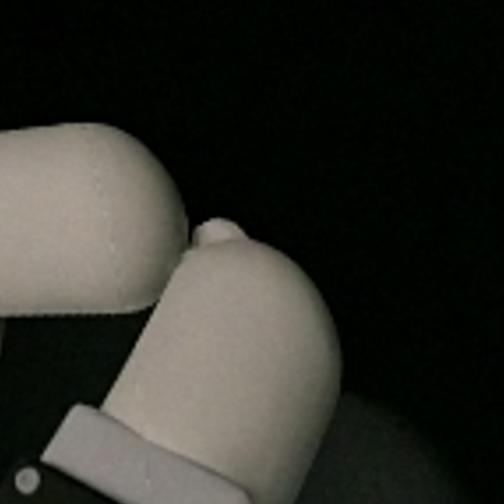

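Call:
{"fn": "execute_actions", "kwargs": {
  "actions": [
    [[0,0,0,0,0,0,0,0,0,0,0,0,0,0,0,0,0,0,0,0,0,0,0.4,-0.6,0,0,0.001,0,0,0,0.5,0,-0.4,-0.24,-0.95,0,0.956,0.391,-0.95,0,0.956,0.391,0.506,-0.677,-0.16,0.184,0.3,-0.93],[0,0,0,0,0,0,0,0,0,0,0,0,0,0,0,0,0,0,0,0,0,0,0.4,-0.6,0,0,0.002,0,0,0,0.5,0,-0.4,-0.24,-0.95,0,0.956,0.391,-0.95,0,0.956,0.391,0.506,-0.677,-0.16,0.184,0.3,-0.93],[0,0,0,0,0,0,0,0,0,0,0,0,0,0,0,0,0,0,0,0,0,0,0.4,-0.6,0,0,0.003,0,0,0,0.5,0,-0.4,-0.24,-0.95,0,0.956,0.391,-0.95,0,0.956,0.391,0.506,-0.677,-0.16,0.184,0.3,-0.93]]
  ],
  "cameras": ["cam_right_wrist"]
}}

Call:
{"fn": "zoom_image", "kwargs": {
  "camera": "cam_right_wrist",
  "region": [440, 180, 540, 280]
}}

Scene clock: 140.03 s.
left_arm: end_effector_position=(+0.7948, -0.3556, +0.1809) hand_goal=(-0.750, +0.000, -0.580, -0.700, -0.750, +0.000, -0.580, -0.700, -0.750, +0.000, -0.580, -0.700, -0.710, -0.680, -0.230, -0.170) hand_measured=(-0.754, +0.000, -0.578, -0.698, -0.754, +0.000, -0.578, -0.698, -0.754, +0.000, -0.578, -0.698, -0.714, -0.678, -0.224, -0.168) hand_current_ma=(-7, +0, +3, +5, -7, +0, +4, +4, -7, +0, +3, +4, -8, +5, +15, +5) hand_state=(goal, goal, goal, goal, goal, goal, goal, goal, goal, goal, goal, goal, goal, goal, goal, goal) hand_current_limit=0.40 hand_speed=-0.60 end_effector_quat_wxyz=(+0.263, +0.795, +0.540, -0.082) | right_arm: end_effector_position=(+0.5526, +0.0464, +0.0555) hand_goal=(+0.500, +0.000, -0.400, -0.240, -0.950, +0.000, +0.956, +0.390, -0.950, +0.000, +0.956, +0.390, +0.506, -0.678, -0.160, +0.184) hand_measured=(+0.414, +0.002, -0.422, -0.248, -0.942, -0.002, +0.952, +0.388, -0.944, -0.002, +0.952, +0.388, +0.504, -0.678, -0.218, +0.172) hand_current_ma=(-316, +3, -50, -13, +13, -3, -5, -4, +12, -3, -5, -4, -4, +0, -247, -32) hand_state=(blocked, goal, blocked, goal, goal, goal, goal, goal, goal, goal, goal, goal, goal, goal, blocked, goal) hand_current_limit=0.30 hand_speed=-0.93 end_effector_quat_wxyz=(-0.529, +0.782, -0.012, +0.328)
Joint positions: left_arm=[2.995 -2.207 -1.392 -0.854 1.071 0.164] | right_arm=[-0.572 -1.166 2.348 -2.743 -0.227 1.023]
Joint torques (N m): left_arm=[-1.15 46.91 26.79 4.27 -1.81 0.91] | right_arm=[-8.73 -34.88 -23.52 -0.59 0.66 -1.37]
Wrist force (N): left_arm=[-0.1 -0.1 0.0] | right_arm=[3.4 -3.1 1.0]
Wrist torque (N m): left_arm=[-0.01 0.01 -0.01] | right_arm=[-0.18 -0.41 0.33]
Wrist force, peak (N): left_arm=[-0.3 -0.4 0.0] | right_arm=[4.3 -9.1 1.1]
Hand target: left_arm +0.7948, -0.3556, +0.1809; +0.263, +0.795, +0.540, -0.082 | right_arm +0.5526, +0.0464, +0.0555; -0.529, +0.782, -0.012, +0.328
Off the commanded pose: left_arm 0.000 m, 0 deg | right_arm 0.000 m, 0 deg.
Step readings (end_effector_position of left_arm | right_arm):
0: (+0.7948, -0.3556, +0.1809) | (+0.5526, +0.0464, +0.0537)
1: (+0.7948, -0.3556, +0.1809) | (+0.5526, +0.0464, +0.0537)
2: (+0.7948, -0.3556, +0.1809) | (+0.5526, +0.0464, +0.0537)
4: (+0.7948, -0.3556, +0.1809) | (+0.5526, +0.0464, +0.0541)
8: (+0.7948, -0.3556, +0.1809) | (+0.5526, +0.0464, +0.0551)
15: (+0.7948, -0.3556, +0.1809) | (+0.5526, +0.0464, +0.0554)
camera_calibration:
cam_right_wrist: T_world_to_cam=[[-0.407981, 0.0107784, -0.912927, 0.307725], [-0.858496, -0.344817, 0.379586, 0.402009], [-0.310701, 0.938608, 0.149932, 0.237674], [0, 0, 0, 1]] pos_world=[0.544515, -0.0877802, 0.0926988]
Images, in order (width x height): cam_right_wrist 616x616.

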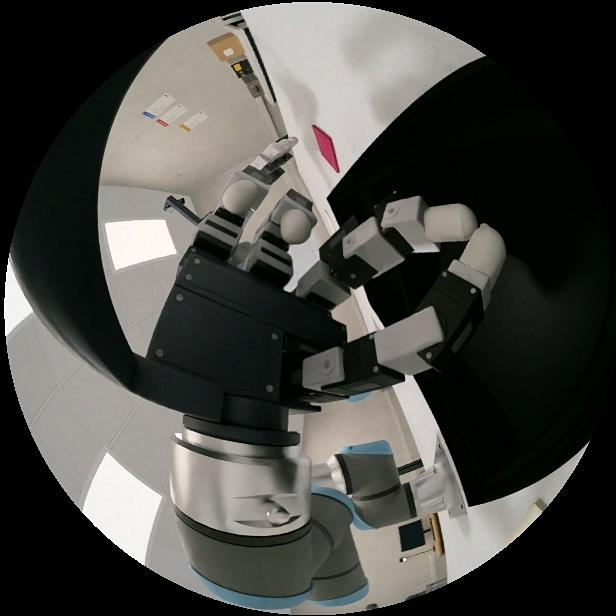

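Scaled by 5.040 from the camera's 616x616 image, which has a finer 880x880 frame.

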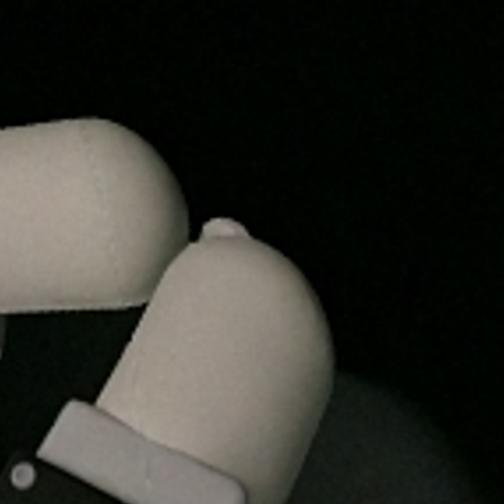

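Call:
{"fn": "execute_actions", "kwargs": {
  "actions": [
    [[0,0,0,0,0,0,0,0,0,0,0,0,0,0,0,0,0,0,0,0,0,0,0.4,-0.6,0,0,0.002,0,0,0,0.5,0,-0.4,-0.24,-0.95,0,0.956,0.391,-0.95,0,0.956,0.391,0.506,-0.677,-0.16,0.184,0.3,-0.93],[0,0,0,0,0,0,0,0,0,0,0,0,0,0,0,0,0,0,0,0,0,0,0.4,-0.6,0,0,0.004,0,0,0,0.5,0,-0.4,-0.24,-0.95,0,0.956,0.391,-0.95,0,0.956,0.391,0.506,-0.677,-0.16,0.184,0.3,-0.93],[0,0,0,0,0,0,0,0,0,0,0,0,0,0,0,0,0,0,0,0,0,0,0.4,-0.6,0,0,0.006,0,0,0,0.5,0,-0.4,-0.24,-0.95,0,0.956,0.391,-0.95,0,0.956,0.391,0.506,-0.677,-0.16,0.184,0.3,-0.93]]
  ],
  "cameras": ["cam_right_wrist"]
}}

Call:
{"fn": "zoom_image", "kwargs": {
  "camera": "cam_right_wrist",
  "region": [440, 180, 540, 280]
}}

Scene clock: 141.43 s.
left_arm: end_effector_position=(+0.7948, -0.3556, +0.1809) hand_goal=(-0.750, +0.000, -0.580, -0.700, -0.750, +0.000, -0.580, -0.700, -0.750, +0.000, -0.580, -0.700, -0.710, -0.680, -0.230, -0.170) hand_measured=(-0.754, +0.000, -0.578, -0.698, -0.754, +0.000, -0.578, -0.698, -0.754, +0.000, -0.578, -0.698, -0.714, -0.678, -0.224, -0.168) hand_current_ma=(-7, +0, +3, +5, -7, +0, +4, +4, -7, +0, +3, +4, -8, +5, +15, +5) hand_state=(goal, goal, goal, goal, goal, goal, goal, goal, goal, goal, goal, goal, goal, goal, goal, goal) hand_current_limit=0.40 hand_speed=-0.60 end_effector_quat_wxyz=(+0.263, +0.795, +0.540, -0.082) | right_arm: end_effector_position=(+0.5526, +0.0464, +0.0591) hand_goal=(+0.500, +0.000, -0.400, -0.240, -0.950, +0.000, +0.956, +0.390, -0.950, +0.000, +0.956, +0.390, +0.506, -0.678, -0.160, +0.184) hand_measured=(+0.430, +0.002, -0.422, -0.248, -0.942, -0.002, +0.952, +0.388, -0.944, -0.002, +0.952, +0.388, +0.502, -0.678, -0.210, +0.172) hand_current_ma=(-248, +2, -50, -14, +13, -3, -5, -4, +12, -3, -5, -4, -4, +0, -211, -32) hand_state=(blocked, goal, blocked, goal, goal, goal, goal, goal, goal, goal, goal, goal, goal, goal, blocked, goal) hand_current_limit=0.30 hand_speed=-0.93 end_effector_quat_wxyz=(-0.529, +0.782, -0.012, +0.328)
Joint positions: left_arm=[2.995 -2.207 -1.392 -0.854 1.071 0.164] | right_arm=[-0.572 -1.177 2.347 -2.731 -0.227 1.023]
Joint torques (N m): left_arm=[-1.5 47.15 27.3 4.29 -1.75 0.83] | right_arm=[-2.37 -35.76 -22.93 -0.19 0.42 -1.52]
Wrist force (N): left_arm=[-0.2 -0.3 -0.1] | right_arm=[3.4 -2.9 0.7]
Wrist torque (N m): left_arm=[-0.03 0.02 -0.01] | right_arm=[-0.14 -0.42 0.35]
Wrist force, peak (N): left_arm=[-0.2 -0.5 -0.2] | right_arm=[3.8 -3.7 0.2]
Hand target: left_arm +0.7948, -0.3556, +0.1809; +0.263, +0.795, +0.540, -0.082 | right_arm +0.5526, +0.0464, +0.0591; -0.529, +0.782, -0.012, +0.328
Off the commanded pose: left_arm 0.000 m, 0 deg | right_arm 0.000 m, 0 deg.
Step readings (end_effector_position of left_arm | right_arm):
0: (+0.7948, -0.3556, +0.1809) | (+0.5526, +0.0464, +0.0555)
1: (+0.7948, -0.3556, +0.1809) | (+0.5526, +0.0464, +0.0555)
2: (+0.7948, -0.3556, +0.1809) | (+0.5526, +0.0464, +0.0555)
4: (+0.7948, -0.3556, +0.1809) | (+0.5526, +0.0463, +0.0564)
8: (+0.7948, -0.3556, +0.1809) | (+0.5526, +0.0463, +0.0584)
15: (+0.7948, -0.3556, +0.1809) | (+0.5526, +0.0464, +0.0590)
camera_calibration:
cam_right_wrist: T_world_to_cam=[[-0.407981, 0.0107784, -0.912927, 0.311012], [-0.858496, -0.344817, 0.379586, 0.400642], [-0.310701, 0.938608, 0.149932, 0.237134], [0, 0, 0, 1]] pos_world=[0.544515, -0.0877802, 0.0962988]
Images, in order (width x height): cam_right_wrist 616x616.

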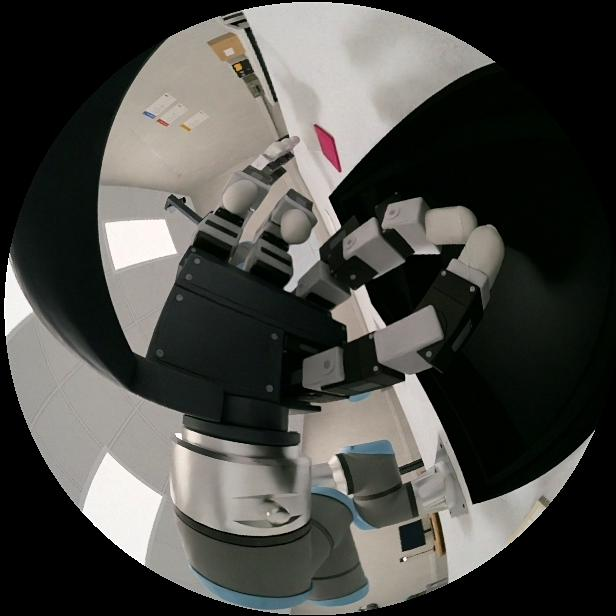

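Scaled by 5.040 from the camera's 616x616 image, which has a finer 880x880 frame.

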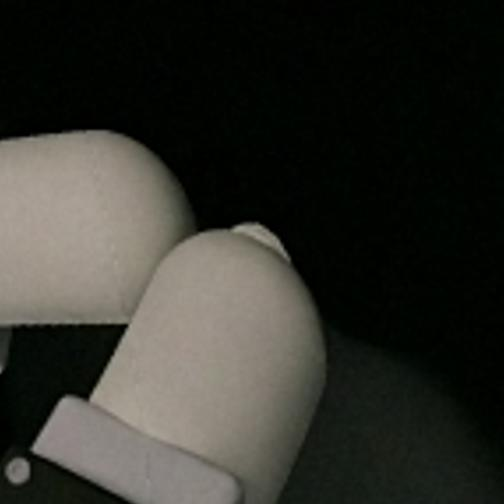

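Call:
{"fn": "execute_actions", "kwargs": {
  "actions": [
    [[0,0,0,0,0,0,0,0,0,0,0,0,0,0,0,0,0,0,0,0,0,0,0.4,-0.6,0,0,0,0,0,0,0.385,0,-0.42,-0.2,-0.95,0,0.956,0.391,-0.95,0,0.956,0.391,0.506,-0.677,-0.26,0.184,0.3,-0.85]],
    [[0,0,0,0,0,0,0,0,0,0,0,0,0,0,0,0,0,0,0,0,0,0,0.4,-0.6,0,0,0,0,0,0,0.385,0,-0.42,-0.2,-0.95,0,0.956,0.391,-0.95,0,0.956,0.391,0.506,-0.677,-0.26,0.184,0.3,-0.85]]
  ],
  "cameras": ["cam_right_wrist"]
}}

Call:
{"fn": "zoom_image", "kwargs": {
  "camera": "cam_right_wrist",
  "region": [440, 180, 540, 280]
}}

Scene clock: 144.43 s.
left_arm: end_effector_position=(+0.7948, -0.3556, +0.1809) hand_goal=(-0.750, +0.000, -0.580, -0.700, -0.750, +0.000, -0.580, -0.700, -0.750, +0.000, -0.580, -0.700, -0.710, -0.680, -0.230, -0.170) hand_measured=(-0.754, +0.000, -0.578, -0.698, -0.754, +0.000, -0.578, -0.698, -0.754, +0.000, -0.578, -0.698, -0.714, -0.678, -0.224, -0.168) hand_current_ma=(-7, +0, +3, +5, -7, +0, +4, +4, -7, +0, +3, +4, -8, +5, +15, +5) hand_state=(goal, goal, goal, goal, goal, goal, goal, goal, goal, goal, goal, goal, goal, goal, goal, goal) hand_current_limit=0.40 hand_speed=-0.60 end_effector_quat_wxyz=(+0.263, +0.795, +0.540, -0.082) | right_arm: end_effector_position=(+0.5526, +0.0464, +0.0591) hand_goal=(+0.384, +0.000, -0.420, -0.200, -0.950, +0.000, +0.956, +0.390, -0.950, +0.000, +0.956, +0.390, +0.506, -0.678, -0.260, +0.184) hand_measured=(+0.386, +0.000, -0.424, -0.204, -0.942, -0.002, +0.952, +0.388, -0.944, -0.002, +0.952, +0.388, +0.502, -0.678, -0.256, +0.182) hand_current_ma=(+2, +1, -6, -5, +13, -3, -5, -4, +12, -3, -5, -4, -4, +0, +7, -4) hand_state=(goal, goal, goal, goal, goal, goal, goal, goal, goal, goal, goal, goal, goal, goal, goal, goal) hand_current_limit=0.30 hand_speed=-0.85 end_effector_quat_wxyz=(-0.529, +0.782, -0.012, +0.328)
Joint positions: left_arm=[2.995 -2.207 -1.392 -0.854 1.071 0.164] | right_arm=[-0.572 -1.177 2.347 -2.731 -0.227 1.023]
Joint torques (N m): left_arm=[-1.05 46.67 26.75 4.48 -1.78 0.95] | right_arm=[1.88 -35.35 -23.98 -0.39 1.77 -1.54]
Wrist force (N): left_arm=[-0.2 -0.2 0.0] | right_arm=[3.4 -2.8 0.8]
Wrist torque (N m): left_arm=[-0.03 0.02 -0.01] | right_arm=[-0.13 -0.42 0.37]
Wrist force, peak (N): left_arm=[-0.4 -0.3 0.2] | right_arm=[3.5 -3.1 0.8]
Hand target: left_arm +0.7948, -0.3556, +0.1809; +0.263, +0.795, +0.540, -0.082 | right_arm +0.5526, +0.0464, +0.0591; -0.529, +0.782, -0.012, +0.328
Off the commanded pose: left_arm 0.000 m, 0 deg | right_arm 0.000 m, 0 deg.
Step readings (end_effector_position of left_arm | right_arm):
0: (+0.7948, -0.3556, +0.1809) | (+0.5526, +0.0464, +0.0591)
1: (+0.7948, -0.3556, +0.1809) | (+0.5526, +0.0464, +0.0591)
2: (+0.7948, -0.3556, +0.1809) | (+0.5526, +0.0464, +0.0591)
4: (+0.7948, -0.3556, +0.1809) | (+0.5526, +0.0464, +0.0591)
8: (+0.7948, -0.3556, +0.1809) | (+0.5526, +0.0464, +0.0591)
15: (+0.7948, -0.3556, +0.1809) | (+0.5526, +0.0464, +0.0591)
16: (+0.7948, -0.3556, +0.1809) | (+0.5526, +0.0464, +0.0591)
17: (+0.7948, -0.3556, +0.1809) | (+0.5526, +0.0464, +0.0591)
19: (+0.7948, -0.3556, +0.1809) | (+0.5526, +0.0464, +0.0591)
23: (+0.7948, -0.3556, +0.1809) | (+0.5526, +0.0464, +0.0591)
30: (+0.7948, -0.3556, +0.1809) | (+0.5526, +0.0464, +0.0591)
camera_calibration:
cam_right_wrist: T_world_to_cam=[[-0.407981, 0.0107784, -0.912927, 0.311012], [-0.858496, -0.344817, 0.379586, 0.400642], [-0.310701, 0.938608, 0.149932, 0.237134], [0, 0, 0, 1]] pos_world=[0.544515, -0.0877802, 0.0962988]
Images, in order (width x height): cam_right_wrist 616x616.

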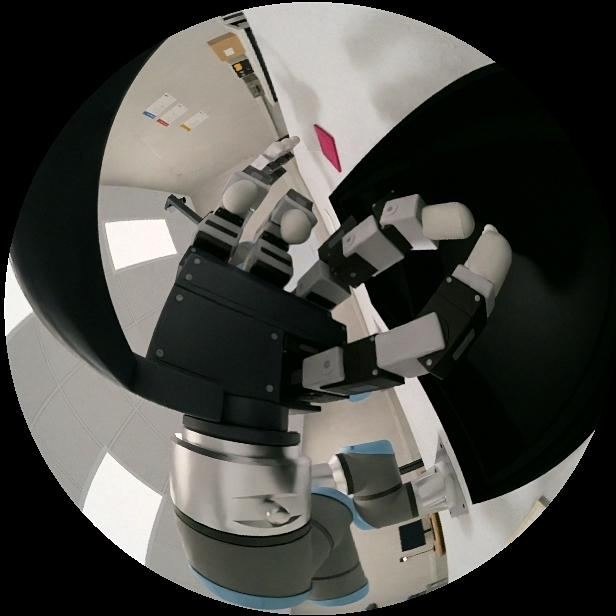

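Scaled by 5.040 from the camera's 616x616 image, which has a finer 880x880 frame.

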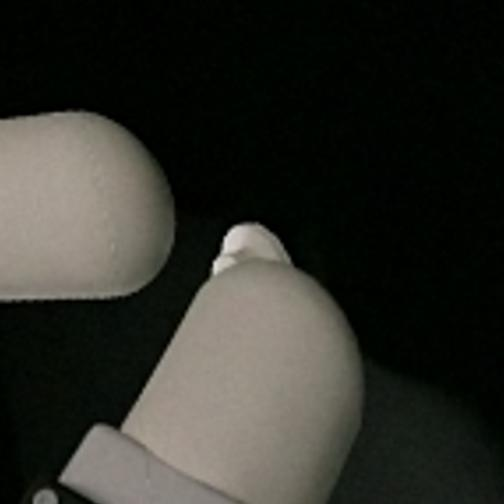

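Call:
{"fn": "execute_actions", "kwargs": {
  "actions": [
    [[0,0,0,0,0,0,0,0,0,0,0,0,0,0,0,0,0,0,0,0,0,0,0.4,-0.6,0,0,-0.003,0,0,0,0.385,0,-0.42,-0.2,-0.95,0,0.956,0.391,-0.95,0,0.956,0.391,0.506,-0.677,-0.26,0.184,0.3,-0.9],[0,0,0,0,0,0,0,0,0,0,0,0,0,0,0,0,0,0,0,0,0,0,0.4,-0.6,0,0,-0.006,0,0,0,0.385,0,-0.42,-0.2,-0.95,0,0.956,0.391,-0.95,0,0.956,0.391,0.506,-0.677,-0.26,0.184,0.3,-0.9],[0,0,0,0,0,0,0,0,0,0,0,0,0,0,0,0,0,0,0,0,0,0,0.4,-0.6,0,0,-0.009,0,0,0,0.385,0,-0.42,-0.2,-0.95,0,0.956,0.391,-0.95,0,0.956,0.391,0.506,-0.677,-0.26,0.184,0.3,-0.9]],
    [[0,0,0,0,0,0,0,0,0,0,0,0,0,0,0,0,0,0,0,0,0,0,0.4,-0.6,0,0,0,0,0,0,0.41,0,-0.405,-0.24,-0.95,0,0.956,0.391,-0.95,0,0.956,0.391,0.506,-0.677,-0.225,0.184,0.3,-0.93]],
    [[0,0,0,0,0,0,0,0,0,0,0,0,0,0,0,0,0,0,0,0,0,0,0.4,-0.6,0,0,0,0,0,0,0.42,0,-0.405,-0.24,-0.95,0,0.956,0.391,-0.95,0,0.956,0.391,0.506,-0.677,-0.22,0.184,0.3,-0.95]]
  ],
  "cameras": ["cam_right_wrist"]
}}

Call:
{"fn": "zoom_image", "kwargs": {
  "camera": "cam_right_wrist",
  "region": [440, 180, 540, 280]
}}

Scene clock: 149.70 s.
left_arm: end_effector_position=(+0.7948, -0.3556, +0.1809) hand_goal=(-0.750, +0.000, -0.580, -0.700, -0.750, +0.000, -0.580, -0.700, -0.750, +0.000, -0.580, -0.700, -0.710, -0.680, -0.230, -0.170) hand_measured=(-0.754, +0.000, -0.578, -0.698, -0.754, +0.000, -0.578, -0.698, -0.754, +0.000, -0.578, -0.698, -0.714, -0.678, -0.224, -0.168) hand_current_ma=(-7, +0, +3, +5, -7, +0, +4, +4, -7, +0, +3, +4, -8, +5, +15, +5) hand_state=(goal, goal, goal, goal, goal, goal, goal, goal, goal, goal, goal, goal, goal, goal, goal, goal) hand_current_limit=0.40 hand_speed=-0.60 end_effector_quat_wxyz=(+0.263, +0.795, +0.540, -0.082) | right_arm: end_effector_position=(+0.5526, +0.0464, +0.0537) hand_goal=(+0.420, +0.000, -0.406, -0.240, -0.950, +0.000, +0.956, +0.390, -0.950, +0.000, +0.956, +0.390, +0.506, -0.678, -0.220, +0.184) hand_measured=(+0.394, +0.008, -0.406, -0.226, -0.942, -0.002, +0.952, +0.388, -0.944, -0.002, +0.952, +0.388, +0.502, -0.678, -0.226, +0.182) hand_current_ma=(-67, +12, +0, +28, +13, -3, -5, -4, +12, -3, -5, -4, -4, +0, -17, -4) hand_state=(blocked, goal, goal, goal, goal, goal, goal, goal, goal, goal, goal, goal, goal, goal, goal, goal) hand_current_limit=0.30 hand_speed=-0.95 end_effector_quat_wxyz=(-0.529, +0.782, -0.012, +0.328)
Joint positions: left_arm=[2.995 -2.207 -1.392 -0.854 1.071 0.164] | right_arm=[-0.572 -1.161 2.348 -2.749 -0.227 1.023]
Joint torques (N m): left_arm=[-0.8 46.75 27.5 4.31 -1.83 0.92] | right_arm=[-9.25 -18.86 5.33 -4.12 -0.09 1.63]
Wrist force (N): left_arm=[0.0 -0.2 0.0] | right_arm=[4.3 -7.1 1.7]
Wrist torque (N m): left_arm=[-0.03 0.00 0.00] | right_arm=[-0.37 -0.43 0.30]
Wrist force, peak (N): left_arm=[-0.3 -0.3 -0.1] | right_arm=[3.9 -8.1 1.6]
Hand target: left_arm +0.7948, -0.3556, +0.1809; +0.263, +0.795, +0.540, -0.082 | right_arm +0.5526, +0.0464, +0.0537; -0.529, +0.782, -0.012, +0.328
Off the commanded pose: left_arm 0.000 m, 0 deg | right_arm 0.000 m, 0 deg.
Step readings (end_effector_position of left_arm | right_arm):
0: (+0.7948, -0.3556, +0.1809) | (+0.5526, +0.0464, +0.0591)
1: (+0.7948, -0.3556, +0.1809) | (+0.5526, +0.0464, +0.0591)
2: (+0.7948, -0.3556, +0.1809) | (+0.5526, +0.0464, +0.0589)
4: (+0.7948, -0.3556, +0.1809) | (+0.5527, +0.0463, +0.0577)
8: (+0.7948, -0.3556, +0.1809) | (+0.5527, +0.0463, +0.0548)
15: (+0.7948, -0.3556, +0.1809) | (+0.5526, +0.0464, +0.0538)
16: (+0.7948, -0.3556, +0.1809) | (+0.5526, +0.0464, +0.0537)
17: (+0.7948, -0.3556, +0.1809) | (+0.5526, +0.0464, +0.0537)
19: (+0.7948, -0.3556, +0.1809) | (+0.5526, +0.0464, +0.0537)
23: (+0.7948, -0.3556, +0.1809) | (+0.5526, +0.0464, +0.0537)
30: (+0.7948, -0.3556, +0.1809) | (+0.5526, +0.0464, +0.0537)
31: (+0.7948, -0.3556, +0.1809) | (+0.5526, +0.0464, +0.0537)
32: (+0.7948, -0.3556, +0.1809) | (+0.5526, +0.0464, +0.0537)
34: (+0.7948, -0.3556, +0.1809) | (+0.5526, +0.0464, +0.0537)
38: (+0.7948, -0.3556, +0.1809) | (+0.5526, +0.0464, +0.0537)
45: (+0.7948, -0.3556, +0.1809) | (+0.5526, +0.0464, +0.0537)
camera_calibration:
cam_right_wrist: T_world_to_cam=[[-0.407981, 0.0107784, -0.912927, 0.306082], [-0.858496, -0.344817, 0.379586, 0.402692], [-0.310701, 0.938608, 0.149932, 0.237944], [0, 0, 0, 1]] pos_world=[0.544515, -0.0877802, 0.0908988]
Images, in order (width x height): cam_right_wrist 616x616.

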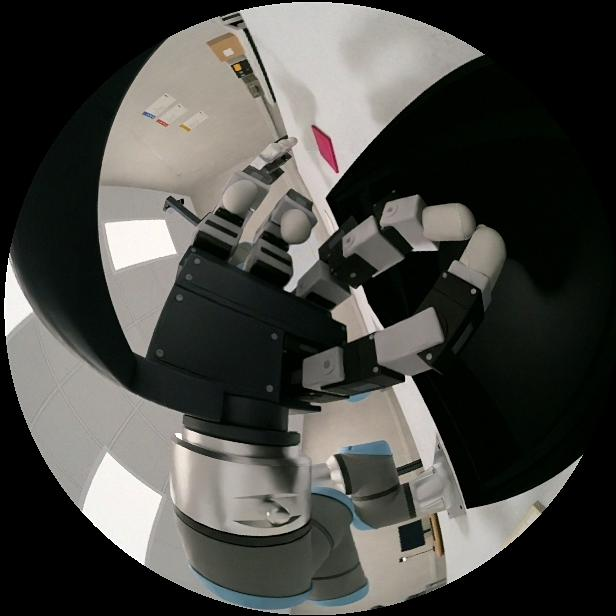

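Scaled by 5.040 from the camera's 616x616 image, which has a finer 880x880 frame.

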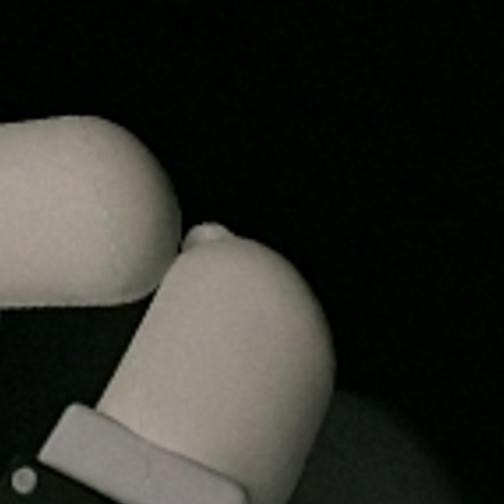

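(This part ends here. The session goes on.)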